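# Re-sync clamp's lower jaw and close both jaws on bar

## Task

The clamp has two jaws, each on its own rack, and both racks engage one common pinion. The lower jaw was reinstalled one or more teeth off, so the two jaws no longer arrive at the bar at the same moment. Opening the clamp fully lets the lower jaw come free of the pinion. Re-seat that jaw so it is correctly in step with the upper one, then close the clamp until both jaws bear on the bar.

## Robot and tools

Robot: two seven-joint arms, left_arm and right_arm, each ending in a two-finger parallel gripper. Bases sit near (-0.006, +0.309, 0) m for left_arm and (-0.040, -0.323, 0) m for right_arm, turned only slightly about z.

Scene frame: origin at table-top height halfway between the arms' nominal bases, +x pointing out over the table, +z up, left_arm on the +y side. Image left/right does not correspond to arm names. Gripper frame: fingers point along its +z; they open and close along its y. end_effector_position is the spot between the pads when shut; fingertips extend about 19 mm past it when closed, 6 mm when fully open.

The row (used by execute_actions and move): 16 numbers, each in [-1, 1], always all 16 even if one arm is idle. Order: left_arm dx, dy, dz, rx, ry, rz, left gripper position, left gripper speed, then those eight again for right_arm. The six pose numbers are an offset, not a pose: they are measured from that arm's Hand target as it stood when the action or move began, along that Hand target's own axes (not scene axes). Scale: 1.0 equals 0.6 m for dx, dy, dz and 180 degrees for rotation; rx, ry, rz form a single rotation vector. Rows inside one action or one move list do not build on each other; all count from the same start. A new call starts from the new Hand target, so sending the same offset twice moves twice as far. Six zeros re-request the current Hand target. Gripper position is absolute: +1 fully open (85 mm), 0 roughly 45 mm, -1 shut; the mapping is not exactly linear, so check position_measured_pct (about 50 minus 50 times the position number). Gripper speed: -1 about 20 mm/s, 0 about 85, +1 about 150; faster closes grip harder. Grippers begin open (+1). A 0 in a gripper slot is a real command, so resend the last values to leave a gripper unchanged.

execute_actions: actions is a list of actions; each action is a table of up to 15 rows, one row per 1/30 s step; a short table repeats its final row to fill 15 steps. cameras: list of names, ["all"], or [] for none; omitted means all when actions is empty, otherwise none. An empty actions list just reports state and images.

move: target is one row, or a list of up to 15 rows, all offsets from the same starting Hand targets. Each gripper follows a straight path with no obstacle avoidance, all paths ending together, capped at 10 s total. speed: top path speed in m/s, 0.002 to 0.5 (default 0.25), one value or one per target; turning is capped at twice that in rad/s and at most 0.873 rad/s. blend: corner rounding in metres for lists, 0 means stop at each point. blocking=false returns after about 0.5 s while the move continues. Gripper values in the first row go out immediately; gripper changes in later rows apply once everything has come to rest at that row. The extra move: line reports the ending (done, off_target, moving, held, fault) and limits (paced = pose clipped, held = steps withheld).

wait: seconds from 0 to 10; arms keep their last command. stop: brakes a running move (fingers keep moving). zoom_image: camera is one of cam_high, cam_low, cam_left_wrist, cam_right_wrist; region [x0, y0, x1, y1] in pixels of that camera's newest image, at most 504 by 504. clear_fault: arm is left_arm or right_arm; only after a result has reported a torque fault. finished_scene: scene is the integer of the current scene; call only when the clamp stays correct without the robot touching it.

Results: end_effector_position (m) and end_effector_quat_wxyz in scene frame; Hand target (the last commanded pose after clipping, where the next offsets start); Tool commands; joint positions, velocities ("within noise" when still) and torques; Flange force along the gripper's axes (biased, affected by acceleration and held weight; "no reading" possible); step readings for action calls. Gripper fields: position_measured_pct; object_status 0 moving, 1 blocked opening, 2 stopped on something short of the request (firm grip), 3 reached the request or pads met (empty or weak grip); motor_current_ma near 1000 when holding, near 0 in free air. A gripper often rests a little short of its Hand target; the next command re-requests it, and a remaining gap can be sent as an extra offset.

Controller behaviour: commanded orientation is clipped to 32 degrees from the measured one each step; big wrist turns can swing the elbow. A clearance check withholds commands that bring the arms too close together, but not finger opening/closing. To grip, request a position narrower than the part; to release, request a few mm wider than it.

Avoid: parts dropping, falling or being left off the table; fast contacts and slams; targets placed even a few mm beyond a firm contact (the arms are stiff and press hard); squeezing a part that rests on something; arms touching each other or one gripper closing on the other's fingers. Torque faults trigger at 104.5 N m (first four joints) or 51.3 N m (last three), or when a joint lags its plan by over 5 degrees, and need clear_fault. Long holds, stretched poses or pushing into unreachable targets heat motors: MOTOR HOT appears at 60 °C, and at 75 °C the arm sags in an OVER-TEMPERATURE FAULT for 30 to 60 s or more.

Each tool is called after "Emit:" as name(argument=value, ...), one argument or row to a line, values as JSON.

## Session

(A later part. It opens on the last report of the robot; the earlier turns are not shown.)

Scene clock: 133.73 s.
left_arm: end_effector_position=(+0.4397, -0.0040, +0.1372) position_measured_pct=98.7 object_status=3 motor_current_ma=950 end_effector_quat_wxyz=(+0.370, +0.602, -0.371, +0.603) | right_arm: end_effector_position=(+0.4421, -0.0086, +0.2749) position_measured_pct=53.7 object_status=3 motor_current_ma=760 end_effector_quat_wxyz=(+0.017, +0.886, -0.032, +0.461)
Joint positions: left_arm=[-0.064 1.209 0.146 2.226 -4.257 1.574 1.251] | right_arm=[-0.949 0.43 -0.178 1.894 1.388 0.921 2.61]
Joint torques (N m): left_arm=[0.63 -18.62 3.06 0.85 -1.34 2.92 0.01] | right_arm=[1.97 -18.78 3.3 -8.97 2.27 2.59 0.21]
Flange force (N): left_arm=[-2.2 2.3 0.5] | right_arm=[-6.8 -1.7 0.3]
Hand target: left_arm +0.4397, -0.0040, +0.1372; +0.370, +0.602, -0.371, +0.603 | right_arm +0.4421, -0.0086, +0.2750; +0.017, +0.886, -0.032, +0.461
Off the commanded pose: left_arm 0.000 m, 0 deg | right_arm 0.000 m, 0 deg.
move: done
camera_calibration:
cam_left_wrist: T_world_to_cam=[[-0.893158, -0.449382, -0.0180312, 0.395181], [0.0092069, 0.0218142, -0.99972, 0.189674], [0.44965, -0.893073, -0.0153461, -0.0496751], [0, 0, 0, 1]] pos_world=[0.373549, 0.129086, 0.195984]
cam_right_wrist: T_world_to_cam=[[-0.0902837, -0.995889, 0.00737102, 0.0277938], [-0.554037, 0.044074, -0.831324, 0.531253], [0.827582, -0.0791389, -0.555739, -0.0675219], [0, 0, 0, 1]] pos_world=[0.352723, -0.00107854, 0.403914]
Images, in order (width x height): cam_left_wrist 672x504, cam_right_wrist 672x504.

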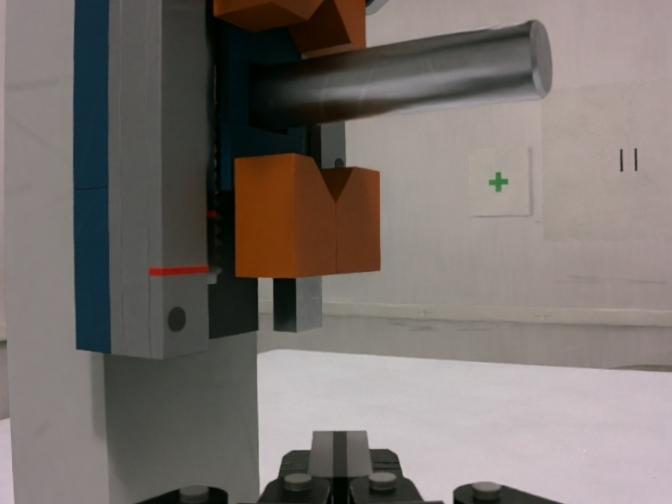

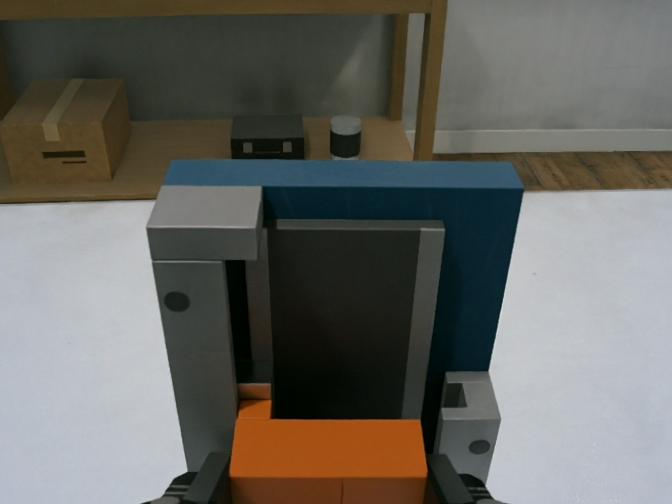

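Emit:
move(
  target=[0.0133,0,0,0,0,0,-1,0,0.01638,0,-0.01147,0,0,0,-0.08,-1],
  speed=0.03,
  cameras=["cam_left_wrist","cam_right_wrist"],
)

Scene clock: 139.97 s.
left_arm: end_effector_position=(+0.4397, -0.0040, +0.1451) position_measured_pct=98.7 object_status=3 motor_current_ma=950 end_effector_quat_wxyz=(+0.370, +0.602, -0.371, +0.602) | right_arm: end_effector_position=(+0.4421, -0.0086, +0.2869) position_measured_pct=53.7 object_status=3 motor_current_ma=760 end_effector_quat_wxyz=(+0.017, +0.886, -0.032, +0.461)
Joint positions: left_arm=[-0.065 1.186 0.148 2.237 -4.253 1.568 1.262] | right_arm=[-0.945 0.41 -0.183 1.877 1.358 0.929 2.655]
Joint torques (N m): left_arm=[0.66 -18.52 3.06 0.69 -1.32 2.94 -0.01] | right_arm=[1.98 -18.57 3.22 -9.27 2.37 2.41 -0.09]
Flange force (N): left_arm=[-2.1 2.3 0.4] | right_arm=[-5.7 -1.8 -0.2]
Hand target: left_arm +0.4397, -0.0040, +0.1452; +0.370, +0.602, -0.371, +0.602 | right_arm +0.4421, -0.0086, +0.2870; +0.017, +0.886, -0.032, +0.461
Off the commanded pose: left_arm 0.000 m, 0 deg | right_arm 0.000 m, 0 deg.
move: done
camera_calibration:
cam_left_wrist: T_world_to_cam=[[-0.893158, -0.449382, -0.0180312, 0.395323], [0.0092069, 0.0218142, -0.99972, 0.197572], [0.44965, -0.893073, -0.0153461, -0.0495539], [0, 0, 0, 1]] pos_world=[0.373549, 0.129086, 0.203884]
cam_right_wrist: T_world_to_cam=[[-0.0902837, -0.995889, 0.00737102, 0.0277054], [-0.554037, 0.044074, -0.831324, 0.541229], [0.827582, -0.0791389, -0.555739, -0.060853], [0, 0, 0, 1]] pos_world=[0.352723, -0.00107854, 0.415914]
Images, in order (width x height): cam_left_wrist 672x504, cam_right_wrist 672x504.

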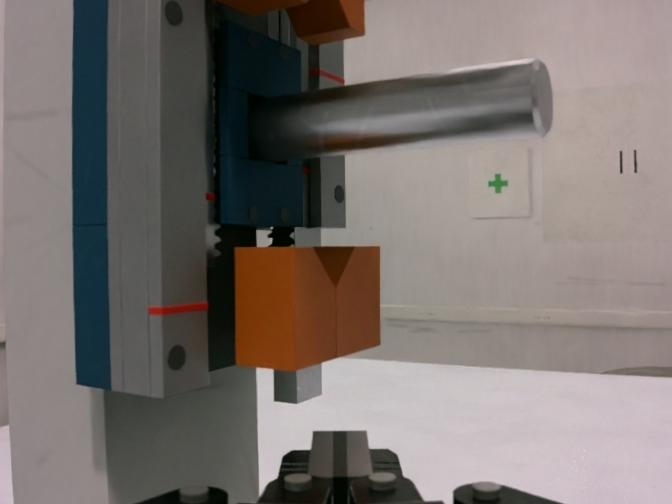

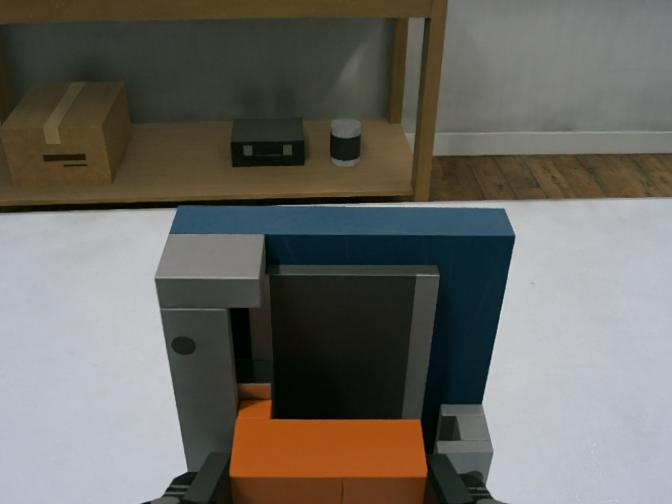

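Emit:
move(
  target=[0,0,0,0,0,0,-1,0,0.00546,0,-0.00382,0,0,0,-0.08,-1],
  speed=0.03,
  cameras=["cam_left_wrist"],
)

Emit:
zoom_image(
  camera="cam_left_wrist",
  region=[140, 0, 400, 430],
)

Scene clock: 146.87 s.
left_arm: end_effector_position=(+0.4397, -0.0040, +0.1452) position_measured_pct=98.7 object_status=3 motor_current_ma=950 end_effector_quat_wxyz=(+0.370, +0.602, -0.371, +0.602) | right_arm: end_effector_position=(+0.4421, -0.0086, +0.2909) position_measured_pct=53.7 object_status=3 motor_current_ma=760 end_effector_quat_wxyz=(+0.017, +0.886, -0.032, +0.461)
Joint positions: left_arm=[-0.065 1.186 0.148 2.237 -4.253 1.568 1.262] | right_arm=[-0.944 0.404 -0.184 1.871 1.349 0.931 2.67]
Joint torques (N m): left_arm=[0.68 -18.51 3.03 0.67 -1.32 2.96 0.02] | right_arm=[2.07 -18.57 3.17 -9.81 2.62 2.32 -0.13]
Flange force (N): left_arm=[-2.0 2.4 0.4] | right_arm=[-6.3 -1.1 -0.9]
Hand target: left_arm +0.4397, -0.0040, +0.1452; +0.370, +0.602, -0.371, +0.602 | right_arm +0.4421, -0.0086, +0.2910; +0.017, +0.886, -0.032, +0.461
Off the commanded pose: left_arm 0.000 m, 0 deg | right_arm 0.000 m, 0 deg.
move: done
camera_calibration:
cam_left_wrist: T_world_to_cam=[[-0.893157, -0.449381, -0.0181203, 0.395343], [0.00928627, 0.0218547, -0.999718, 0.197637], [0.44965, -0.893073, -0.0153466, -0.0495524], [0, 0, 0, 1]] pos_world=[0.373549, 0.129086, 0.203984]
Images, in order (width x height): cam_left_wrist 672x504.

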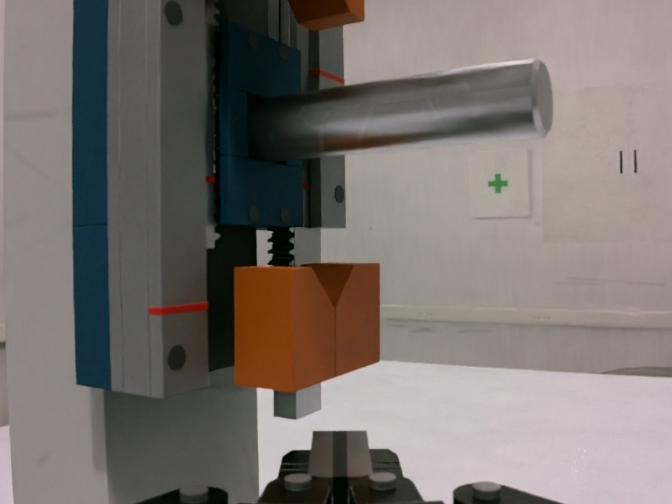

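Scaled by 1.172.

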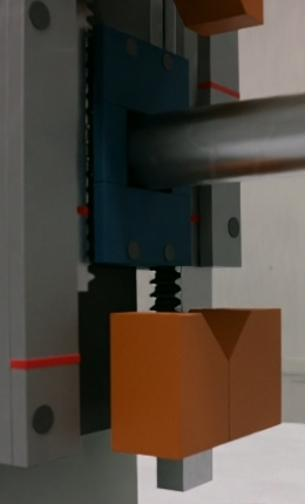

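Emit:
move(
  target=[0,0,0,0,0,0,-1,0,0.00546,0,-0.00382,0,0,0,-0.08,-1],
  speed=0.03,
  cameras=["cam_left_wrist"],
)

Scene clock: 150.13 s.
left_arm: end_effector_position=(+0.4397, -0.0040, +0.1452) position_measured_pct=98.7 object_status=3 motor_current_ma=950 end_effector_quat_wxyz=(+0.370, +0.602, -0.371, +0.603) | right_arm: end_effector_position=(+0.4421, -0.0086, +0.2949) position_measured_pct=53.7 object_status=3 motor_current_ma=760 end_effector_quat_wxyz=(+0.017, +0.886, -0.032, +0.461)
Joint positions: left_arm=[-0.065 1.186 0.149 2.237 -4.253 1.568 1.262] | right_arm=[-0.943 0.397 -0.186 1.865 1.339 0.934 2.684]
Joint torques (N m): left_arm=[0.7 -19.51 3.93 0.46 -1.43 3.62 0] | right_arm=[1.98 -19.53 3.31 -10.16 2.83 2.51 -0.09]
Flange force (N): left_arm=[-4.4 2.4 -0.4] | right_arm=[-7.4 -1.8 0.8]
Hand target: left_arm +0.4397, -0.0040, +0.1452; +0.370, +0.602, -0.371, +0.603 | right_arm +0.4421, -0.0086, +0.2950; +0.017, +0.886, -0.032, +0.461
Off the commanded pose: left_arm 0.000 m, 0 deg | right_arm 0.000 m, 0 deg.
move: done
camera_calibration:
cam_left_wrist: T_world_to_cam=[[-0.893157, -0.449381, -0.0181203, 0.395343], [0.00928627, 0.0218547, -0.999718, 0.197637], [0.44965, -0.893073, -0.0153466, -0.0495524], [0, 0, 0, 1]] pos_world=[0.373549, 0.129086, 0.203984]
Images, in order (width x height): cam_left_wrist 672x504.

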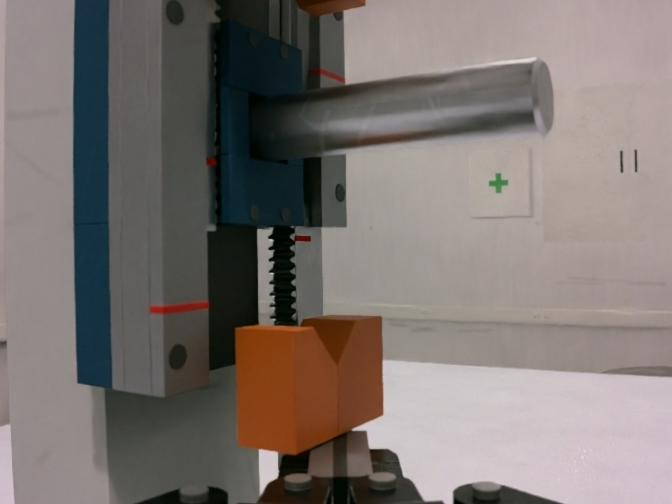

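Emit:
move(
  target=[0.0133,0,0,0,0,0,-1,0,0,0,0,0,0,0,-0.08,-1],
  speed=0.03,
  cameras=["cam_left_wrist"],
)

Scene clock: 159.80 s.
left_arm: end_effector_position=(+0.4397, -0.0040, +0.1530) position_measured_pct=98.7 object_status=3 motor_current_ma=950 end_effector_quat_wxyz=(+0.370, +0.602, -0.371, +0.602) | right_arm: end_effector_position=(+0.4421, -0.0086, +0.2950) position_measured_pct=53.7 object_status=3 motor_current_ma=760 end_effector_quat_wxyz=(+0.017, +0.886, -0.032, +0.461)
Joint positions: left_arm=[-0.067 1.163 0.151 2.247 -4.25 1.562 1.273] | right_arm=[-0.943 0.397 -0.186 1.865 1.339 0.934 2.684]
Joint torques (N m): left_arm=[1.02 -24.21 7.97 0.67 -3.37 7.31 -0.01] | right_arm=[1.92 -19.61 3.31 -10.37 2.87 2.45 -0.08]
Flange force (N): left_arm=[-16.6 0.3 2.6] | right_arm=[-7.8 -1.4 0.7]
Hand target: left_arm +0.4397, -0.0040, +0.1531; +0.370, +0.602, -0.371, +0.602 | right_arm +0.4421, -0.0086, +0.2950; +0.017, +0.886, -0.032, +0.461
Off the commanded pose: left_arm 0.000 m, 0 deg | right_arm 0.000 m, 0 deg.
move: done
camera_calibration:
cam_left_wrist: T_world_to_cam=[[-0.893099, -0.449499, -0.0180333, 0.395459], [0.00911571, 0.0219954, -0.999717, 0.20548], [0.449768, -0.89301, -0.0155466, -0.049443], [0, 0, 0, 1]] pos_world=[0.373549, 0.129086, 0.211785]
Images, in order (width x height): cam_left_wrist 672x504.

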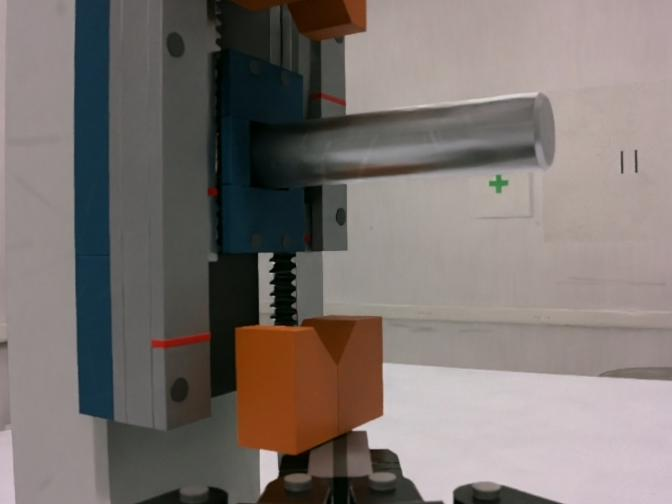

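Emit:
move(
  target=[-0.0017,0,0,0,0,0,-1,0,0,0,0,0,0,0,-0.08,-1],
  speed=0.03,
)

Emit:
move(
  target=[-0.0017,0,0,0,0,0,-1,0,0,0,0,0,0,0,-0.08,-1],
  speed=0.03,
  cameras=["cam_left_wrist"],
)

Emit:
zoom_image(
  camera="cam_left_wrist",
  region=[140, 60, 400, 460],
)

Scene clock: 164.00 s.
left_arm: end_effector_position=(+0.4397, -0.0040, +0.1522) position_measured_pct=98.7 object_status=3 motor_current_ma=950 end_effector_quat_wxyz=(+0.371, +0.602, -0.371, +0.603) | right_arm: end_effector_position=(+0.4421, -0.0086, +0.2950) position_measured_pct=53.7 object_status=3 motor_current_ma=760 end_effector_quat_wxyz=(+0.017, +0.886, -0.032, +0.461)
Joint positions: left_arm=[-0.067 1.165 0.151 2.246 -4.251 1.563 1.271] | right_arm=[-0.943 0.397 -0.186 1.865 1.339 0.934 2.684]
Joint torques (N m): left_arm=[1.3 -19.84 4.59 0.58 -1.97 3.89 0.02] | right_arm=[1.97 -19.64 3.27 -10.35 2.91 2.4 -0.11]
Flange force (N): left_arm=[-5.7 1.6 -0.3] | right_arm=[-7.7 -1.7 0.5]
Hand target: left_arm +0.4397, -0.0040, +0.1521; +0.370, +0.602, -0.371, +0.603 | right_arm +0.4421, -0.0086, +0.2950; +0.017, +0.886, -0.032, +0.461
Off the commanded pose: left_arm 0.000 m, 0 deg | right_arm 0.000 m, 0 deg.
move: done

Scene clock: 164.70 s.
left_arm: end_effector_position=(+0.4397, -0.0040, +0.1511) position_measured_pct=98.7 object_status=3 motor_current_ma=950 end_effector_quat_wxyz=(+0.370, +0.602, -0.371, +0.603) | right_arm: end_effector_position=(+0.4421, -0.0086, +0.2950) position_measured_pct=53.7 object_status=3 motor_current_ma=760 end_effector_quat_wxyz=(+0.017, +0.886, -0.032, +0.461)
Joint positions: left_arm=[-0.067 1.169 0.151 2.245 -4.251 1.564 1.27] | right_arm=[-0.943 0.397 -0.186 1.865 1.339 0.934 2.684]
Joint torques (N m): left_arm=[0.68 -19.34 3.79 0.44 -1.46 3.6 -0.01] | right_arm=[1.99 -19.54 3.2 -10.22 2.91 2.48 -0.03]
Flange force (N): left_arm=[-4.2 2.3 0.1] | right_arm=[-7.6 -1.7 0.7]
Hand target: left_arm +0.4397, -0.0040, +0.1511; +0.370, +0.602, -0.371, +0.603 | right_arm +0.4421, -0.0086, +0.2950; +0.017, +0.886, -0.032, +0.461
Off the commanded pose: left_arm 0.000 m, 0 deg | right_arm 0.000 m, 0 deg.
move: done
camera_calibration:
cam_left_wrist: T_world_to_cam=[[-0.893116, -0.44946, -0.0181666, 0.395454], [0.0093258, 0.0218761, -0.999717, 0.203518], [0.44973, -0.893033, -0.0153463, -0.0494968], [0, 0, 0, 1]] pos_world=[0.373548, 0.129086, 0.209884]
Images, in order (width x height): cam_left_wrist 672x504.

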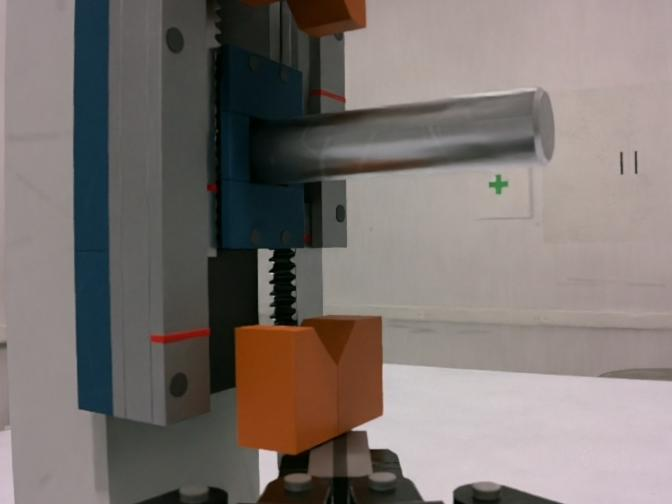

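Scaled by 1.260.

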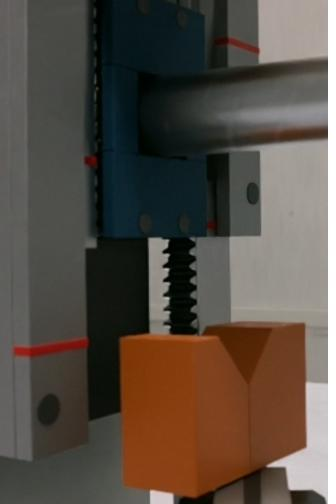

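Emit:
move(
  target=[0,0,0,0,0,0,-1,0,0.00218,0,-0.00153,0,0,0,-0.08,-1],
  speed=0.03,
)

Emit:
move(
  target=[0.0025,0,0,0,0,0,-1,0,0,0,0,0,0,0,-0.08,-1],
  speed=0.03,
)

Scene clock: 176.37 s.
left_arm: end_effector_position=(+0.4397, -0.0040, +0.1511) position_measured_pct=98.7 object_status=3 motor_current_ma=950 end_effector_quat_wxyz=(+0.370, +0.602, -0.371, +0.602) | right_arm: end_effector_position=(+0.4421, -0.0086, +0.2966) position_measured_pct=53.7 object_status=3 motor_current_ma=760 end_effector_quat_wxyz=(+0.017, +0.886, -0.032, +0.461)
Joint positions: left_arm=[-0.067 1.169 0.151 2.245 -4.251 1.564 1.27] | right_arm=[-0.942 0.395 -0.186 1.863 1.336 0.935 2.69]
Joint torques (N m): left_arm=[0.71 -19.36 3.77 0.41 -1.47 3.6 0.01] | right_arm=[1.95 -19.55 3.3 -10.33 2.9 2.44 -0.01]
Flange force (N): left_arm=[-4.2 2.4 0.0] | right_arm=[-7.9 -1.5 0.7]
Hand target: left_arm +0.4397, -0.0040, +0.1511; +0.370, +0.602, -0.371, +0.602 | right_arm +0.4421, -0.0086, +0.2966; +0.017, +0.886, -0.032, +0.461
Off the commanded pose: left_arm 0.000 m, 0 deg | right_arm 0.000 m, 0 deg.
move: done

Scene clock: 177.07 s.
left_arm: end_effector_position=(+0.4397, -0.0040, +0.1526) position_measured_pct=98.7 object_status=3 motor_current_ma=950 end_effector_quat_wxyz=(+0.370, +0.602, -0.371, +0.602) | right_arm: end_effector_position=(+0.4421, -0.0086, +0.2966) position_measured_pct=53.7 object_status=3 motor_current_ma=760 end_effector_quat_wxyz=(+0.017, +0.886, -0.032, +0.461)
Joint positions: left_arm=[-0.067 1.164 0.151 2.247 -4.25 1.563 1.272] | right_arm=[-0.942 0.395 -0.186 1.863 1.336 0.935 2.69]
Joint torques (N m): left_arm=[1.37 -21.09 5.66 0.4 -2.21 4.89 -0.05] | right_arm=[1.95 -19.59 3.28 -10.35 2.87 2.48 -0.05]
Flange force (N): left_arm=[-8.5 1.1 -0.6] | right_arm=[-7.8 -1.4 0.8]
Hand target: left_arm +0.4397, -0.0040, +0.1526; +0.371, +0.602, -0.371, +0.602 | right_arm +0.4421, -0.0086, +0.2966; +0.017, +0.886, -0.032, +0.461
Off the commanded pose: left_arm 0.000 m, 0 deg | right_arm 0.000 m, 0 deg.
move: done

Emit:
move(
  target=[0,0,0,0,0,0,-1,0,0.00082,0,-0.00057,0,0,0,-0.08,-1],
  speed=0.03,
)

Emit:
move(
  target=[0,0,0,0,0,0,-1,0,0.00082,0,-0.00057,0,0,0,-0.08,-1],
  speed=0.03,
  cameras=["cam_left_wrist"],
)

Scene clock: 187.93 s.
left_arm: end_effector_position=(+0.4397, -0.0040, +0.1526) position_measured_pct=98.7 object_status=3 motor_current_ma=950 end_effector_quat_wxyz=(+0.370, +0.602, -0.371, +0.602) | right_arm: end_effector_position=(+0.4421, -0.0086, +0.2972) position_measured_pct=53.7 object_status=3 motor_current_ma=760 end_effector_quat_wxyz=(+0.017, +0.886, -0.032, +0.461)
Joint positions: left_arm=[-0.067 1.164 0.151 2.247 -4.25 1.563 1.272] | right_arm=[-0.942 0.394 -0.187 1.862 1.334 0.936 2.693]
Joint torques (N m): left_arm=[1.45 -21.45 5.86 0.27 -2.22 5.02 -0.01] | right_arm=[1.91 -19.57 3.29 -10.4 2.89 2.45 0.02]
Flange force (N): left_arm=[-9.4 1.4 -1.1] | right_arm=[-8.1 -1.3 0.8]
Hand target: left_arm +0.4397, -0.0040, +0.1526; +0.371, +0.602, -0.371, +0.602 | right_arm +0.4421, -0.0086, +0.2972; +0.017, +0.886, -0.032, +0.461
Off the commanded pose: left_arm 0.000 m, 0 deg | right_arm 0.000 m, 0 deg.
move: done

Scene clock: 188.63 s.
left_arm: end_effector_position=(+0.4397, -0.0040, +0.1526) position_measured_pct=98.7 object_status=3 motor_current_ma=950 end_effector_quat_wxyz=(+0.370, +0.602, -0.371, +0.602) | right_arm: end_effector_position=(+0.4421, -0.0086, +0.2977) position_measured_pct=53.7 object_status=3 motor_current_ma=760 end_effector_quat_wxyz=(+0.017, +0.886, -0.032, +0.461)
Joint positions: left_arm=[-0.067 1.164 0.151 2.247 -4.25 1.563 1.272] | right_arm=[-0.942 0.393 -0.187 1.861 1.333 0.936 2.695]
Joint torques (N m): left_arm=[1.36 -21.48 5.88 0.29 -2.24 4.98 0] | right_arm=[2.03 -19.64 3.37 -10.41 2.92 2.41 -0.05]
Flange force (N): left_arm=[-9.6 1.6 -1.0] | right_arm=[-8.0 -1.7 0.6]
Hand target: left_arm +0.4397, -0.0040, +0.1526; +0.371, +0.602, -0.371, +0.602 | right_arm +0.4421, -0.0086, +0.2977; +0.017, +0.886, -0.032, +0.461
Off the commanded pose: left_arm 0.000 m, 0 deg | right_arm 0.000 m, 0 deg.
move: done
camera_calibration:
cam_left_wrist: T_world_to_cam=[[-0.893157, -0.449381, -0.0181203, 0.395387], [0.00928627, 0.0218547, -0.999718, 0.205036], [0.44965, -0.893073, -0.0153466, -0.0493939], [0, 0, 0, 1]] pos_world=[0.373449, 0.129086, 0.211384]
Images, in order (width x height): cam_left_wrist 672x504.

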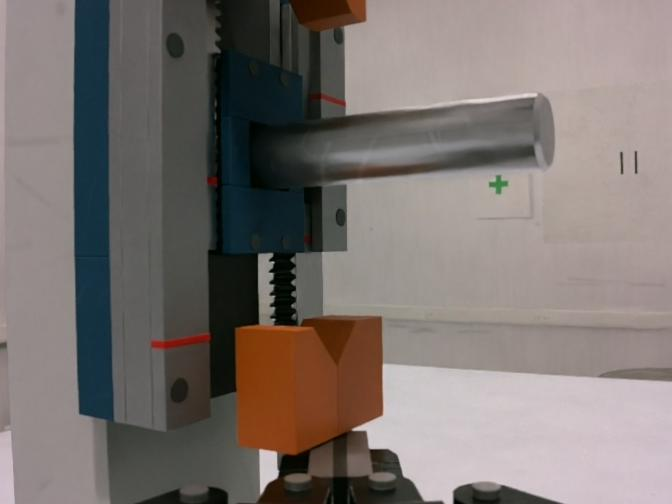

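Emit:
move(
  target=[0,0,0,0,0,0,-1,0,0.00068,0,-0.00048,0,0,0,-0.08,-1],
  speed=0.01,
)

Emit:
move(
  target=[0,0,0,0,0,0,-1,0,0.00068,0,-0.00048,0,0,0,-0.08,-1],
  speed=0.01,
)

Emit:
move(
  target=[0,0,0,0,0,0,-1,0,0.00068,0,-0.00048,0,0,0,-0.08,-1],
  speed=0.01,
)

Scene clock: 202.27 s.
left_arm: end_effector_position=(+0.4397, -0.0040, +0.1526) position_measured_pct=98.7 object_status=3 motor_current_ma=950 end_effector_quat_wxyz=(+0.370, +0.602, -0.371, +0.602) | right_arm: end_effector_position=(+0.4421, -0.0086, +0.2983) position_measured_pct=53.7 object_status=3 motor_current_ma=760 end_effector_quat_wxyz=(+0.017, +0.886, -0.032, +0.461)
Joint positions: left_arm=[-0.067 1.164 0.151 2.247 -4.25 1.563 1.272] | right_arm=[-0.942 0.392 -0.187 1.86 1.332 0.937 2.697]
Joint torques (N m): left_arm=[1.41 -21.46 5.86 0.35 -2.26 5 -0.01] | right_arm=[1.9 -19.63 3.22 -10.4 2.88 2.41 -0.09]
Flange force (N): left_arm=[-9.6 1.4 -0.9] | right_arm=[-7.7 -1.5 0.9]
Hand target: left_arm +0.4397, -0.0040, +0.1526; +0.371, +0.602, -0.371, +0.602 | right_arm +0.4421, -0.0086, +0.2983; +0.017, +0.886, -0.032, +0.461
Off the commanded pose: left_arm 0.000 m, 0 deg | right_arm 0.000 m, 0 deg.
move: done

Scene clock: 202.97 s.
left_arm: end_effector_position=(+0.4397, -0.0040, +0.1526) position_measured_pct=98.7 object_status=3 motor_current_ma=950 end_effector_quat_wxyz=(+0.370, +0.602, -0.371, +0.602) | right_arm: end_effector_position=(+0.4421, -0.0086, +0.2988) position_measured_pct=53.7 object_status=3 motor_current_ma=760 end_effector_quat_wxyz=(+0.017, +0.886, -0.032, +0.461)
Joint positions: left_arm=[-0.067 1.164 0.151 2.247 -4.25 1.563 1.272] | right_arm=[-0.941 0.392 -0.187 1.859 1.33 0.937 2.698]
Joint torques (N m): left_arm=[1.4 -21.49 5.83 0.28 -2.21 5.01 -0.01] | right_arm=[1.92 -19.52 3.22 -10.4 2.92 2.42 -0.05]
Flange force (N): left_arm=[-9.5 1.5 -1.0] | right_arm=[-7.7 -1.4 0.7]
Hand target: left_arm +0.4397, -0.0040, +0.1526; +0.371, +0.602, -0.371, +0.602 | right_arm +0.4421, -0.0086, +0.2988; +0.017, +0.886, -0.032, +0.461
Off the commanded pose: left_arm 0.000 m, 0 deg | right_arm 0.000 m, 0 deg.
move: done

Scene clock: 203.67 s.
left_arm: end_effector_position=(+0.4397, -0.0040, +0.1526) position_measured_pct=98.7 object_status=3 motor_current_ma=950 end_effector_quat_wxyz=(+0.370, +0.602, -0.371, +0.602) | right_arm: end_effector_position=(+0.4421, -0.0085, +0.2992) position_measured_pct=53.7 object_status=3 motor_current_ma=760 end_effector_quat_wxyz=(+0.017, +0.886, -0.032, +0.461)
Joint positions: left_arm=[-0.067 1.164 0.151 2.247 -4.25 1.563 1.272] | right_arm=[-0.941 0.391 -0.187 1.859 1.329 0.937 2.7]
Joint torques (N m): left_arm=[1.39 -21.43 5.89 0.25 -2.24 4.96 -0.02] | right_arm=[2.05 -19.51 3.29 -10.51 2.9 2.36 -0.11]
Flange force (N): left_arm=[-9.4 1.6 -1.1] | right_arm=[-7.9 -1.3 0.4]
Hand target: left_arm +0.4397, -0.0040, +0.1526; +0.371, +0.602, -0.371, +0.602 | right_arm +0.4421, -0.0085, +0.2993; +0.017, +0.886, -0.032, +0.461
Off the commanded pose: left_arm 0.000 m, 0 deg | right_arm 0.000 m, 0 deg.
move: done

Emit:
execute_actions(
  actions=[],
  cameras=["cam_left_wrist","cam_high","cam_low"],
)

Emit:
zoom_image(
  camera="cam_left_wrist",
  region=[190, 0, 390, 200],
)

Emit:
zoom_image(
  camera="cam_left_wrist",
  region=[220, 200, 400, 380],
)

Scene clock: 216.77 s.
left_arm: end_effector_position=(+0.4397, -0.0040, +0.1526) position_measured_pct=98.7 object_status=3 motor_current_ma=950 end_effector_quat_wxyz=(+0.370, +0.602, -0.371, +0.602) | right_arm: end_effector_position=(+0.4421, -0.0086, +0.2993) position_measured_pct=53.7 object_status=3 motor_current_ma=760 end_effector_quat_wxyz=(+0.017, +0.886, -0.032, +0.461)
Joint positions: left_arm=[-0.067 1.164 0.151 2.247 -4.25 1.563 1.272] | right_arm=[-0.941 0.391 -0.187 1.859 1.329 0.937 2.7]
Joint velocities: within noise
Joint torques (N m): left_arm=[1.42 -21.42 5.84 0.27 -2.24 4.95 -0.01] | right_arm=[2 -19.57 3.2 -10.46 2.88 2.38 -0.08]
Flange force (N): left_arm=[-9.4 1.6 -1.1] | right_arm=[-7.9 -1.4 0.7]
Hand target: left_arm +0.4397, -0.0040, +0.1526; +0.370, +0.602, -0.371, +0.602 | right_arm +0.4421, -0.0086, +0.2993; +0.017, +0.886, -0.032, +0.461
Tool commands: left_gripper/position=-1.0 left_gripper/speed=+0.0 right_gripper/position=-0.08 right_gripper/speed=-1.0
Off the commanded pose: left_arm 0.000 m, 0 deg | right_arm 0.000 m, 0 deg.
camera_calibration:
cam_left_wrist: T_world_to_cam=[[-0.893157, -0.449381, -0.0181203, 0.395387], [0.00928627, 0.0218547, -0.999718, 0.205036], [0.44965, -0.893073, -0.0153466, -0.0493939], [0, 0, 0, 1]] pos_world=[0.373449, 0.129086, 0.211384]
Images, in order (width x height): cam_high 672x504, cam_low 672x504, cam_left_wrist 672x504.

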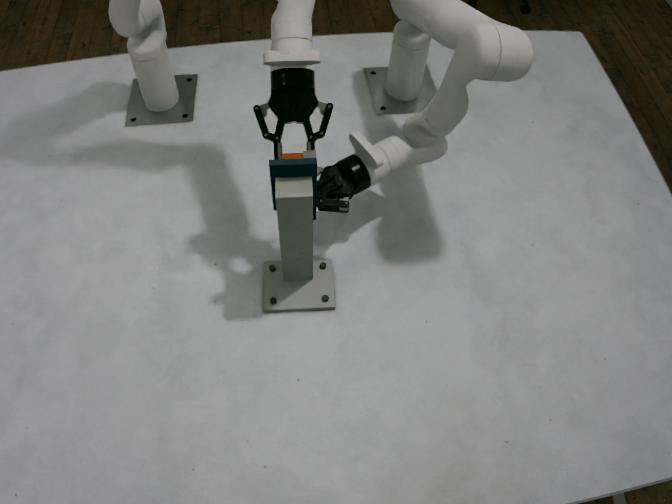

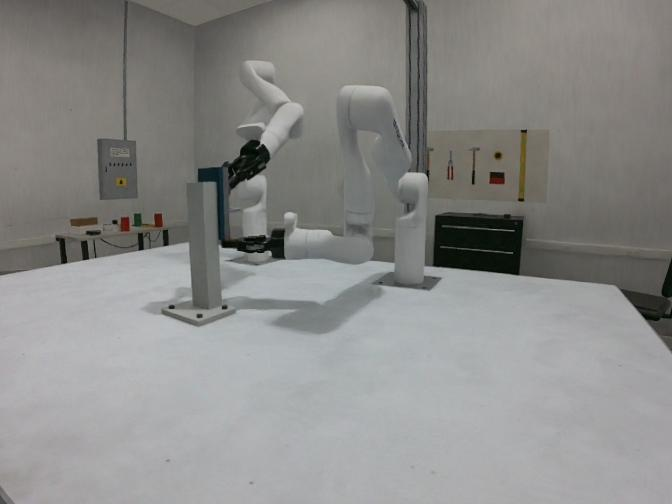

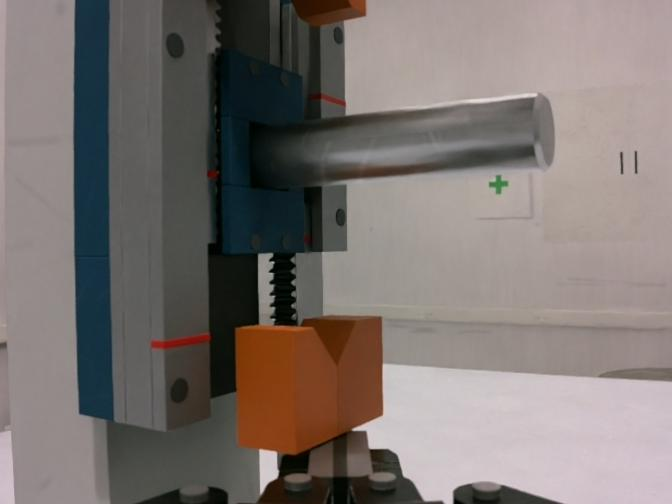

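Scaled by 2.520.

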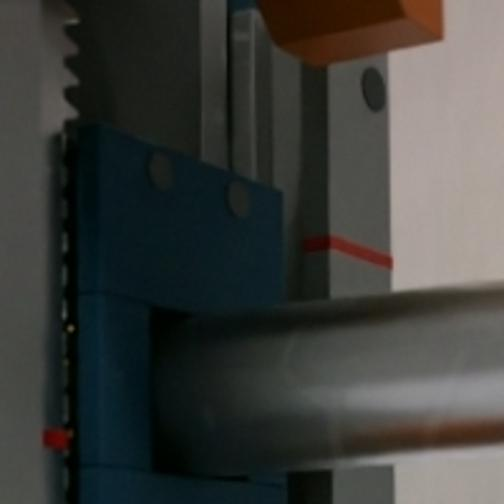

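Scaled by 2.800.

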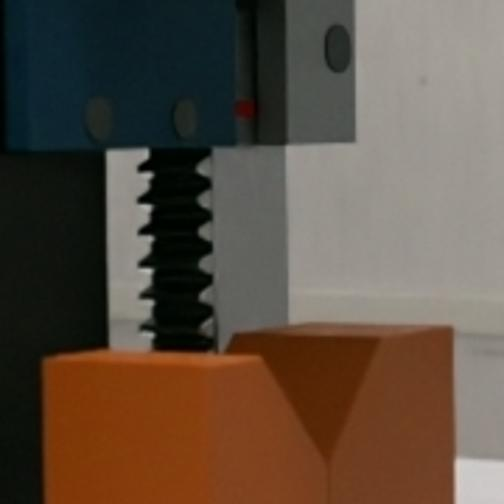

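Emit:
move(
  target=[0,0,0,0,0,0,-1,0,0.00109,0,-0.00077,0,0,0,-0.08,-1],
  speed=0.002,
)

Emit:
move(
  target=[0,0,0,0,0,0,-1,0,0.00109,0,-0.00077,0,0,0,-0.08,-1],
  speed=0.002,
)

Emit:
move(
  target=[0,0,0,0,0,0,-1,0,0.00109,0,-0.00077,0,0,0,-0.08,-1],
  speed=0.002,
)

Scene clock: 231.50 s.
left_arm: end_effector_position=(+0.4397, -0.0040, +0.1526) position_measured_pct=98.7 object_status=3 motor_current_ma=950 end_effector_quat_wxyz=(+0.370, +0.602, -0.371, +0.602) | right_arm: end_effector_position=(+0.4421, -0.0086, +0.3001) position_measured_pct=53.7 object_status=3 motor_current_ma=760 end_effector_quat_wxyz=(+0.017, +0.886, -0.032, +0.461)
Joint positions: left_arm=[-0.067 1.164 0.151 2.247 -4.25 1.563 1.272] | right_arm=[-0.941 0.39 -0.188 1.857 1.327 0.938 2.703]
Joint torques (N m): left_arm=[1.44 -21.42 5.87 0.29 -2.26 4.99 -0.04] | right_arm=[1.97 -19.63 3.33 -10.42 2.88 2.38 -0.03]
Flange force (N): left_arm=[-9.3 1.4 -1.0] | right_arm=[-8.1 -1.7 0.8]
Hand target: left_arm +0.4397, -0.0040, +0.1526; +0.370, +0.602, -0.371, +0.602 | right_arm +0.4421, -0.0086, +0.3001; +0.017, +0.886, -0.032, +0.461
Off the commanded pose: left_arm 0.000 m, 0 deg | right_arm 0.000 m, 0 deg.
move: done

Scene clock: 232.20 s.
left_arm: end_effector_position=(+0.4397, -0.0040, +0.1526) position_measured_pct=98.7 object_status=3 motor_current_ma=950 end_effector_quat_wxyz=(+0.370, +0.602, -0.371, +0.602) | right_arm: end_effector_position=(+0.4421, -0.0086, +0.3008) position_measured_pct=53.7 object_status=3 motor_current_ma=760 end_effector_quat_wxyz=(+0.017, +0.886, -0.032, +0.461)
Joint positions: left_arm=[-0.067 1.164 0.151 2.247 -4.25 1.563 1.272] | right_arm=[-0.941 0.388 -0.188 1.856 1.325 0.938 2.706]
Joint torques (N m): left_arm=[1.44 -21.49 5.88 0.33 -2.25 5 -0.02] | right_arm=[1.95 -19.48 3.21 -10.47 2.91 2.37 -0.08]
Flange force (N): left_arm=[-9.6 1.4 -1.0] | right_arm=[-7.7 -1.3 0.6]
Hand target: left_arm +0.4397, -0.0040, +0.1526; +0.370, +0.602, -0.371, +0.602 | right_arm +0.4421, -0.0086, +0.3009; +0.017, +0.886, -0.032, +0.461
Off the commanded pose: left_arm 0.000 m, 0 deg | right_arm 0.000 m, 0 deg.
move: done

Scene clock: 232.90 s.
left_arm: end_effector_position=(+0.4397, -0.0040, +0.1526) position_measured_pct=98.7 object_status=3 motor_current_ma=950 end_effector_quat_wxyz=(+0.370, +0.602, -0.371, +0.602) | right_arm: end_effector_position=(+0.4421, -0.0086, +0.3017) position_measured_pct=53.7 object_status=3 motor_current_ma=760 end_effector_quat_wxyz=(+0.017, +0.886, -0.032, +0.461)
Joint positions: left_arm=[-0.067 1.164 0.151 2.247 -4.25 1.563 1.272] | right_arm=[-0.94 0.387 -0.188 1.855 1.324 0.939 2.709]
Joint torques (N m): left_arm=[1.41 -21.43 5.87 0.33 -2.26 5.02 -0.03] | right_arm=[1.96 -19.53 3.2 -10.37 2.97 2.3 -0.15]
Flange force (N): left_arm=[-9.4 1.3 -0.9] | right_arm=[-7.2 -1.9 0.5]
Hand target: left_arm +0.4397, -0.0040, +0.1526; +0.370, +0.602, -0.371, +0.602 | right_arm +0.4421, -0.0086, +0.3017; +0.017, +0.886, -0.032, +0.461
Off the commanded pose: left_arm 0.000 m, 0 deg | right_arm 0.000 m, 0 deg.
move: done

Emit:
move(
  target=[-0.0126,0,0,0,0,0,-1,0,0,0,0,0,0,0,-0.08,-1],
  speed=0.03,
)

Emit:
move(
  target=[-0.0067,0,0,0,0,0,-1,0,0,0,0,0,0,0,-0.08,-1],
  speed=0.03,
  cameras=["cam_left_wrist"],
)

Scene clock: 235.23 s.
left_arm: end_effector_position=(+0.4397, -0.0040, +0.1451) position_measured_pct=98.7 object_status=3 motor_current_ma=950 end_effector_quat_wxyz=(+0.370, +0.602, -0.371, +0.603) | right_arm: end_effector_position=(+0.4421, -0.0086, +0.3017) position_measured_pct=53.7 object_status=3 motor_current_ma=760 end_effector_quat_wxyz=(+0.017, +0.886, -0.032, +0.461)
Joint positions: left_arm=[-0.065 1.186 0.148 2.237 -4.253 1.568 1.262] | right_arm=[-0.94 0.387 -0.188 1.855 1.324 0.939 2.709]
Joint torques (N m): left_arm=[0.71 -19.32 3.79 0.49 -1.46 3.54 -0.01] | right_arm=[1.89 -19.47 3.24 -10.45 2.97 2.3 -0.05]
Flange force (N): left_arm=[-3.9 2.4 -0.1] | right_arm=[-7.7 -1.5 0.5]
Hand target: left_arm +0.4397, -0.0040, +0.1451; +0.370, +0.602, -0.371, +0.603 | right_arm +0.4421, -0.0086, +0.3017; +0.017, +0.886, -0.032, +0.461
Off the commanded pose: left_arm 0.000 m, 0 deg | right_arm 0.000 m, 0 deg.
move: done

Scene clock: 235.93 s.
left_arm: end_effector_position=(+0.4397, -0.0040, +0.1410) position_measured_pct=98.7 object_status=3 motor_current_ma=950 end_effector_quat_wxyz=(+0.370, +0.602, -0.371, +0.602) | right_arm: end_effector_position=(+0.4421, -0.0086, +0.3017) position_measured_pct=53.7 object_status=3 motor_current_ma=760 end_effector_quat_wxyz=(+0.017, +0.886, -0.032, +0.461)
Joint positions: left_arm=[-0.065 1.198 0.147 2.231 -4.255 1.571 1.256] | right_arm=[-0.94 0.387 -0.188 1.855 1.324 0.939 2.709]
Joint torques (N m): left_arm=[0.69 -19.59 3.75 0.59 -1.5 3.55 -0.02] | right_arm=[1.91 -19.57 3.22 -10.47 2.97 2.34 -0.06]
Flange force (N): left_arm=[-4.5 2.5 0.1] | right_arm=[-7.7 -1.6 0.7]
Hand target: left_arm +0.4397, -0.0040, +0.1410; +0.370, +0.602, -0.371, +0.602 | right_arm +0.4421, -0.0086, +0.3017; +0.017, +0.886, -0.032, +0.461
Off the commanded pose: left_arm 0.000 m, 0 deg | right_arm 0.000 m, 0 deg.
move: done
camera_calibration:
cam_left_wrist: T_world_to_cam=[[-0.893158, -0.449382, -0.0180312, 0.39525], [0.0092069, 0.0218142, -0.99972, 0.193473], [0.44965, -0.893073, -0.0153461, -0.0496168], [0, 0, 0, 1]] pos_world=[0.373549, 0.129086, 0.199784]
Images, in order (width x height): cam_left_wrist 672x504.

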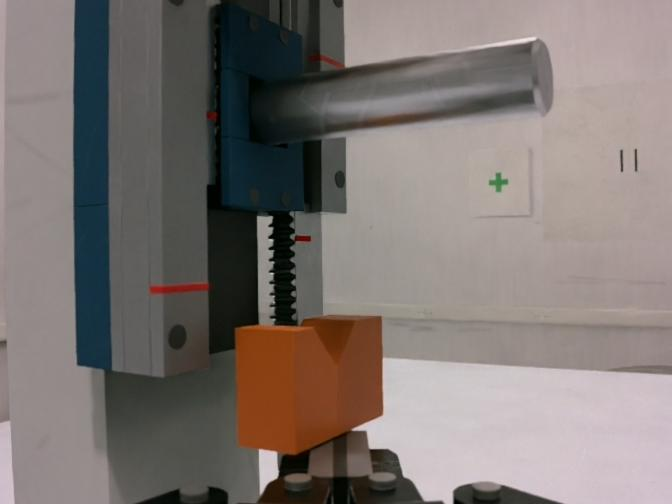

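Emit:
move(
  target=[0.0192,0,0,0,0,0,-1,0,0,0,0,0,0,0,-0.08,-1],
  speed=0.02,
  cameras=["cam_left_wrist"],
)

Scene clock: 245.27 s.
left_arm: end_effector_position=(+0.4397, -0.0040, +0.1525) position_measured_pct=98.7 object_status=3 motor_current_ma=950 end_effector_quat_wxyz=(+0.370, +0.602, -0.371, +0.602) | right_arm: end_effector_position=(+0.4421, -0.0086, +0.3017) position_measured_pct=53.7 object_status=3 motor_current_ma=760 end_effector_quat_wxyz=(+0.017, +0.886, -0.032, +0.461)
Joint positions: left_arm=[-0.066 1.164 0.151 2.247 -4.25 1.563 1.272] | right_arm=[-0.94 0.387 -0.188 1.855 1.324 0.939 2.709]
Joint torques (N m): left_arm=[1.29 -20.75 5.18 0.44 -2.05 4.38 -0.04] | right_arm=[1.84 -19.47 3.22 -10.51 2.95 2.33 -0.03]
Flange force (N): left_arm=[-7.9 1.6 -0.7] | right_arm=[-7.8 -1.2 0.7]
Hand target: left_arm +0.4397, -0.0040, +0.1526; +0.370, +0.602, -0.371, +0.603 | right_arm +0.4421, -0.0086, +0.3017; +0.017, +0.886, -0.032, +0.461
Off the commanded pose: left_arm 0.000 m, 0 deg | right_arm 0.000 m, 0 deg.
move: done
camera_calibration:
cam_left_wrist: T_world_to_cam=[[-0.893097, -0.4495, -0.0180775, 0.395459], [0.00920003, 0.0219262, -0.999717, 0.204958], [0.449769, -0.893011, -0.0154468, -0.0494718], [0, 0, 0, 1]] pos_world=[0.373549, 0.129086, 0.211285]
Images, in order (width x height): cam_left_wrist 672x504.

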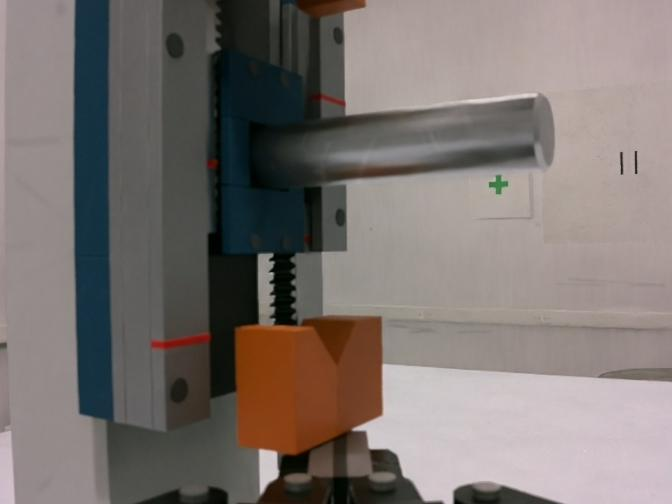

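Emit:
move(
  target=[0,0,0,0,0,0,-1,0,0.00246,0,-0.00172,0,0,0,-0.08,-1],
  speed=0.02,
)

Emit:
move(
  target=[0,0,0,0,0,0,-1,0,-0.00109,0,0.00077,0,0,0,-0.08,-1],
  speed=0.005,
)

Emit:
move(
  target=[0,0,0,0,0,0,-1,0,-0.00109,0,0.00077,0,0,0,-0.08,-1],
  speed=0.005,
)

Emit:
move(
  target=[0,0,0,0,0,0,-1,0,-0.00109,0,0.00077,0,0,0,-0.08,-1],
  speed=0.005,
)

Scene clock: 252.63 s.
left_arm: end_effector_position=(+0.4397, -0.0040, +0.1525) position_measured_pct=98.7 object_status=3 motor_current_ma=950 end_effector_quat_wxyz=(+0.370, +0.602, -0.371, +0.602) | right_arm: end_effector_position=(+0.4421, -0.0086, +0.3034) position_measured_pct=53.7 object_status=3 motor_current_ma=760 end_effector_quat_wxyz=(+0.017, +0.886, -0.032, +0.461)
Joint positions: left_arm=[-0.066 1.164 0.151 2.247 -4.25 1.563 1.272] | right_arm=[-0.94 0.384 -0.189 1.852 1.319 0.94 2.716]
Joint torques (N m): left_arm=[1.24 -20.38 4.91 0.43 -1.97 4.3 -0.02] | right_arm=[1.94 -19.54 3.2 -10.57 3.03 2.32 -0.09]
Flange force (N): left_arm=[-6.8 1.6 -0.5] | right_arm=[-7.7 -1.5 0.6]
Hand target: left_arm +0.4397, -0.0040, +0.1525; +0.370, +0.602, -0.371, +0.602 | right_arm +0.4421, -0.0086, +0.3035; +0.017, +0.886, -0.032, +0.461
Off the commanded pose: left_arm 0.000 m, 0 deg | right_arm 0.000 m, 0 deg.
move: done

Scene clock: 253.33 s.
left_arm: end_effector_position=(+0.4397, -0.0040, +0.1525) position_measured_pct=98.7 object_status=3 motor_current_ma=950 end_effector_quat_wxyz=(+0.370, +0.602, -0.371, +0.602) | right_arm: end_effector_position=(+0.4421, -0.0086, +0.3027) position_measured_pct=53.7 object_status=3 motor_current_ma=760 end_effector_quat_wxyz=(+0.017, +0.886, -0.032, +0.461)
Joint positions: left_arm=[-0.066 1.164 0.151 2.247 -4.25 1.563 1.272] | right_arm=[-0.94 0.386 -0.189 1.853 1.321 0.94 2.713]
Joint torques (N m): left_arm=[1.28 -20.42 4.97 0.43 -1.96 4.26 -0.01] | right_arm=[2.2 -18.53 3.28 -10.08 2.7 2.11 -0.03]
Flange force (N): left_arm=[-7.0 1.6 -0.7] | right_arm=[-7.1 -1.3 -1.1]
Hand target: left_arm +0.4397, -0.0040, +0.1525; +0.370, +0.602, -0.371, +0.602 | right_arm +0.4421, -0.0086, +0.3027; +0.017, +0.886, -0.032, +0.461
Off the commanded pose: left_arm 0.000 m, 0 deg | right_arm 0.000 m, 0 deg.
move: done

Scene clock: 254.03 s.
left_arm: end_effector_position=(+0.4397, -0.0040, +0.1525) position_measured_pct=98.7 object_status=3 motor_current_ma=950 end_effector_quat_wxyz=(+0.370, +0.602, -0.371, +0.602) | right_arm: end_effector_position=(+0.4421, -0.0086, +0.3019) position_measured_pct=53.7 object_status=3 motor_current_ma=760 end_effector_quat_wxyz=(+0.017, +0.886, -0.032, +0.461)
Joint positions: left_arm=[-0.066 1.164 0.151 2.247 -4.25 1.563 1.272] | right_arm=[-0.94 0.387 -0.189 1.855 1.323 0.939 2.71]
Joint torques (N m): left_arm=[1.23 -20.4 4.95 0.39 -1.96 4.26 -0.03] | right_arm=[2 -18.48 3.12 -10.06 2.7 2.06 0.06]
Flange force (N): left_arm=[-6.9 1.7 -0.6] | right_arm=[-7.2 -1.0 -0.8]
Hand target: left_arm +0.4397, -0.0040, +0.1525; +0.370, +0.602, -0.371, +0.602 | right_arm +0.4421, -0.0086, +0.3019; +0.017, +0.886, -0.032, +0.461
Off the commanded pose: left_arm 0.000 m, 0 deg | right_arm 0.000 m, 0 deg.
move: done

Scene clock: 254.73 s.
left_arm: end_effector_position=(+0.4397, -0.0040, +0.1525) position_measured_pct=98.7 object_status=3 motor_current_ma=950 end_effector_quat_wxyz=(+0.370, +0.602, -0.371, +0.602) | right_arm: end_effector_position=(+0.4421, -0.0086, +0.3011) position_measured_pct=53.7 object_status=3 motor_current_ma=760 end_effector_quat_wxyz=(+0.017, +0.886, -0.032, +0.461)
Joint positions: left_arm=[-0.066 1.164 0.151 2.247 -4.25 1.563 1.272] | right_arm=[-0.94 0.388 -0.188 1.856 1.325 0.939 2.707]
Joint torques (N m): left_arm=[1.28 -20.38 4.95 0.41 -1.95 4.29 0] | right_arm=[2.1 -18.48 3.14 -10.08 2.72 2.1 -0.1]
Flange force (N): left_arm=[-6.8 1.6 -0.7] | right_arm=[-6.7 -1.1 -1.1]
Hand target: left_arm +0.4397, -0.0040, +0.1525; +0.370, +0.602, -0.371, +0.602 | right_arm +0.4421, -0.0086, +0.3010; +0.017, +0.886, -0.032, +0.461
Off the commanded pose: left_arm 0.000 m, 0 deg | right_arm 0.000 m, 0 deg.
move: done

Emit:
move(
  target=[0.0013,0,0,0,0,0,-1,0,0,0,0,0,0,0,-0.08,-1],
  speed=0.01,
)

Emit:
move(
  target=[0.0007,0,0,0,0,0,-1,0,0,0,0,0,0,0,-0.08,-1],
  speed=0.01,
  cameras=["cam_left_wrist"],
)

Scene clock: 260.90 s.
left_arm: end_effector_position=(+0.4397, -0.0040, +0.1533) position_measured_pct=98.7 object_status=3 motor_current_ma=950 end_effector_quat_wxyz=(+0.370, +0.602, -0.371, +0.602) | right_arm: end_effector_position=(+0.4421, -0.0086, +0.3011) position_measured_pct=53.7 object_status=3 motor_current_ma=760 end_effector_quat_wxyz=(+0.017, +0.886, -0.032, +0.461)
Joint positions: left_arm=[-0.066 1.162 0.151 2.248 -4.25 1.563 1.273] | right_arm=[-0.94 0.388 -0.188 1.856 1.325 0.939 2.707]
Joint torques (N m): left_arm=[0.54 -24.34 7.39 0.72 -3.19 7.22 -0.07] | right_arm=[1.99 -18.6 3.21 -9.98 2.72 2.1 -0.05]
Flange force (N): left_arm=[-17.0 0.8 3.8] | right_arm=[-6.6 -1.4 -0.8]
Hand target: left_arm +0.4397, -0.0040, +0.1533; +0.371, +0.602, -0.371, +0.603 | right_arm +0.4421, -0.0086, +0.3011; +0.017, +0.886, -0.032, +0.461
Off the commanded pose: left_arm 0.000 m, 0 deg | right_arm 0.000 m, 0 deg.
move: done

Scene clock: 261.60 s.
left_arm: end_effector_position=(+0.4397, -0.0040, +0.1537) position_measured_pct=98.7 object_status=3 motor_current_ma=950 end_effector_quat_wxyz=(+0.370, +0.602, -0.371, +0.603) | right_arm: end_effector_position=(+0.4421, -0.0086, +0.3011) position_measured_pct=53.7 object_status=3 motor_current_ma=760 end_effector_quat_wxyz=(+0.017, +0.886, -0.032, +0.461)
Joint positions: left_arm=[-0.066 1.161 0.151 2.248 -4.25 1.562 1.274] | right_arm=[-0.94 0.388 -0.188 1.856 1.325 0.939 2.707]
Joint torques (N m): left_arm=[0.27 -26.79 9.11 1 -3.99 8.98 -0.09] | right_arm=[2 -18.56 3.17 -10.06 2.73 2.08 -0.09]
Flange force (N): left_arm=[-23.5 -0.1 6.1] | right_arm=[-6.6 -1.2 -0.9]
Hand target: left_arm +0.4397, -0.0040, +0.1538; +0.370, +0.602, -0.371, +0.603 | right_arm +0.4421, -0.0086, +0.3011; +0.017, +0.886, -0.032, +0.461
Off the commanded pose: left_arm 0.000 m, 0 deg | right_arm 0.000 m, 0 deg.
move: done
camera_calibration:
cam_left_wrist: T_world_to_cam=[[-0.893117, -0.449462, -0.0180321, 0.395474], [0.00920599, 0.0218151, -0.99972, 0.20617], [0.449729, -0.893033, -0.0153457, -0.0494568], [0, 0, 0, 1]] pos_world=[0.373549, 0.129086, 0.212484]
Images, in order (width x height): cam_left_wrist 672x504.

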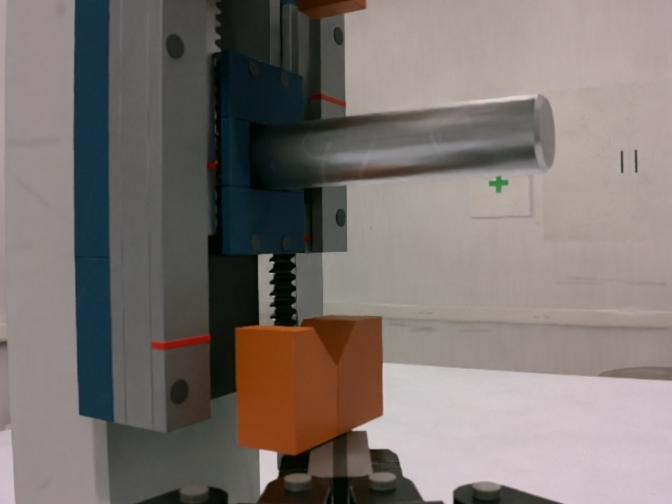

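Emit:
move(
  target=[
    [-0.0063,0,0,0,0,0,-1,0,0,0,0,0,0,0,-0.08,-1],
    [-0.0063,0.0093,0.0067,0.1747,0,0,-1,0,0,0,0,0,0,0,-0.08,-1],
  ],
  speed=0.05,
  cameras=["cam_left_wrist"],
)

Emit:
zoom_image(
  camera="cam_left_wrist",
  region=[180, 20, 440, 280],
)

Scene clock: 274.10 s.
left_arm: end_effector_position=(+0.4366, -0.0101, +0.1500) position_measured_pct=98.7 object_status=3 motor_current_ma=950 end_effector_quat_wxyz=(+0.194, +0.680, -0.194, +0.680) | right_arm: end_effector_position=(+0.4421, -0.0086, +0.3011) position_measured_pct=53.7 object_status=3 motor_current_ma=760 end_effector_quat_wxyz=(+0.017, +0.886, -0.032, +0.461)
Joint positions: left_arm=[0.169 1.424 0.553 2.457 -3.452 2.096 0.842] | right_arm=[-0.94 0.388 -0.188 1.856 1.325 0.939 2.707]
Joint torques (N m): left_arm=[0.31 -18.91 4.25 1.67 -2.42 2.96 -0.27] | right_arm=[2.11 -18.47 3.17 -10.05 2.69 2.13 -0.06]
Flange force (N): left_arm=[-1.9 2.2 -1.2] | right_arm=[-6.8 -1.1 -1.0]
Hand target: left_arm +0.4365, -0.0101, +0.1500; +0.193, +0.680, -0.193, +0.680 | right_arm +0.4421, -0.0086, +0.3011; +0.017, +0.886, -0.032, +0.461
Off the commanded pose: left_arm 0.000 m, 0 deg | right_arm 0.000 m, 0 deg.
joint sent to its limit (left arm) — joint 6 (wrist pitch), upper limit. The joint targets still meet the commanded pose.
move: done
camera_calibration:
cam_left_wrist: T_world_to_cam=[[-0.527686, -0.849255, -0.0176896, 0.226178], [-0.00378544, 0.0231758, -0.999724, 0.208304], [0.849431, -0.527474, -0.0154444, -0.22429], [0, 0, 0, 1]] pos_world=[0.310658, 0.068948, 0.208784]
Images, in order (width x height): cam_left_wrist 672x504.

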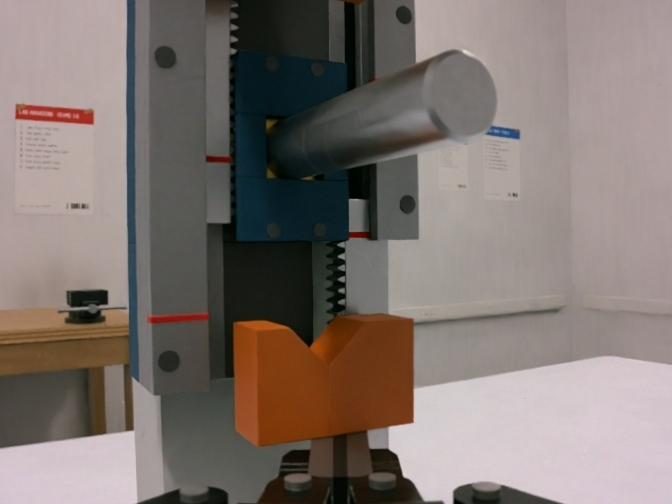

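Scaled by 1.938.

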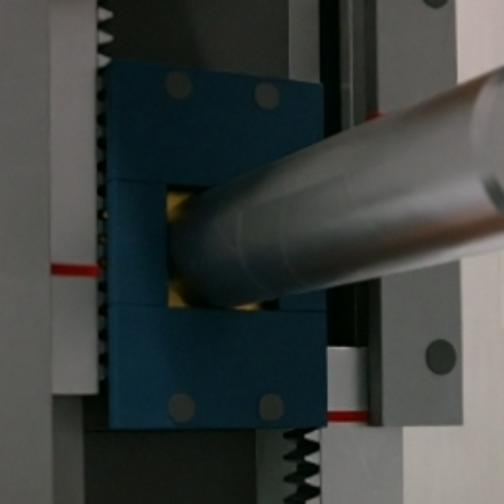

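Emit:
move(
  target=[0.005,0,0,0,0,0,-1,0,0,0,0,0,0,0,-0.08,-1],
  speed=0.02,
  cameras=["cam_left_wrist"],
)

Scene clock: 283.63 s.
left_arm: end_effector_position=(+0.4365, -0.0101, +0.1529) position_measured_pct=98.7 object_status=3 motor_current_ma=950 end_effector_quat_wxyz=(+0.193, +0.680, -0.193, +0.680) | right_arm: end_effector_position=(+0.4421, -0.0086, +0.3011) position_measured_pct=53.7 object_status=3 motor_current_ma=760 end_effector_quat_wxyz=(+0.017, +0.886, -0.032, +0.461)
Joint positions: left_arm=[0.168 1.417 0.559 2.462 -3.446 2.094 0.841] | right_arm=[-0.94 0.388 -0.188 1.856 1.325 0.939 2.707]
Joint torques (N m): left_arm=[0.5 -19.21 4.02 1.53 -2.33 2.94 0.04] | right_arm=[2.09 -18.6 3.23 -10.12 2.68 2.07 -0.07]
Flange force (N): left_arm=[-2.2 2.6 -2.0] | right_arm=[-7.1 -1.2 -0.9]
Hand target: left_arm +0.4365, -0.0101, +0.1530; +0.193, +0.680, -0.193, +0.680 | right_arm +0.4421, -0.0086, +0.3011; +0.017, +0.886, -0.032, +0.461
Off the commanded pose: left_arm 0.000 m, 0 deg | right_arm 0.000 m, 0 deg.
move: done
camera_calibration:
cam_left_wrist: T_world_to_cam=[[-0.527494, -0.849374, -0.0177123, 0.226129], [-0.00360901, 0.023089, -0.999727, 0.211155], [0.849551, -0.527286, -0.0152447, -0.224252], [0, 0, 0, 1]] pos_world=[0.310557, 0.068948, 0.211684]
Images, in order (width x height): cam_left_wrist 672x504.

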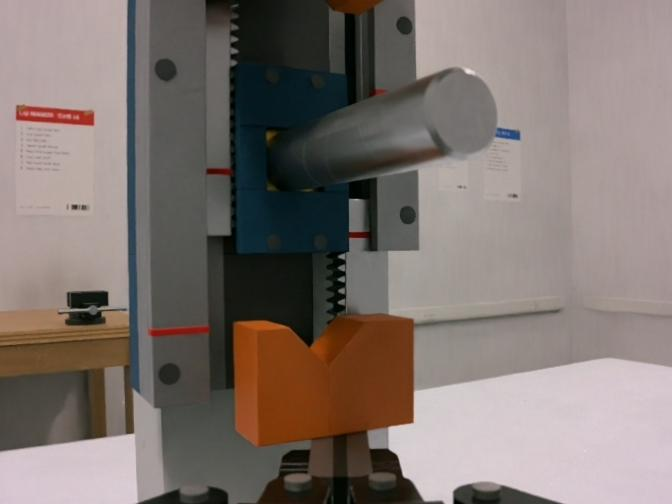

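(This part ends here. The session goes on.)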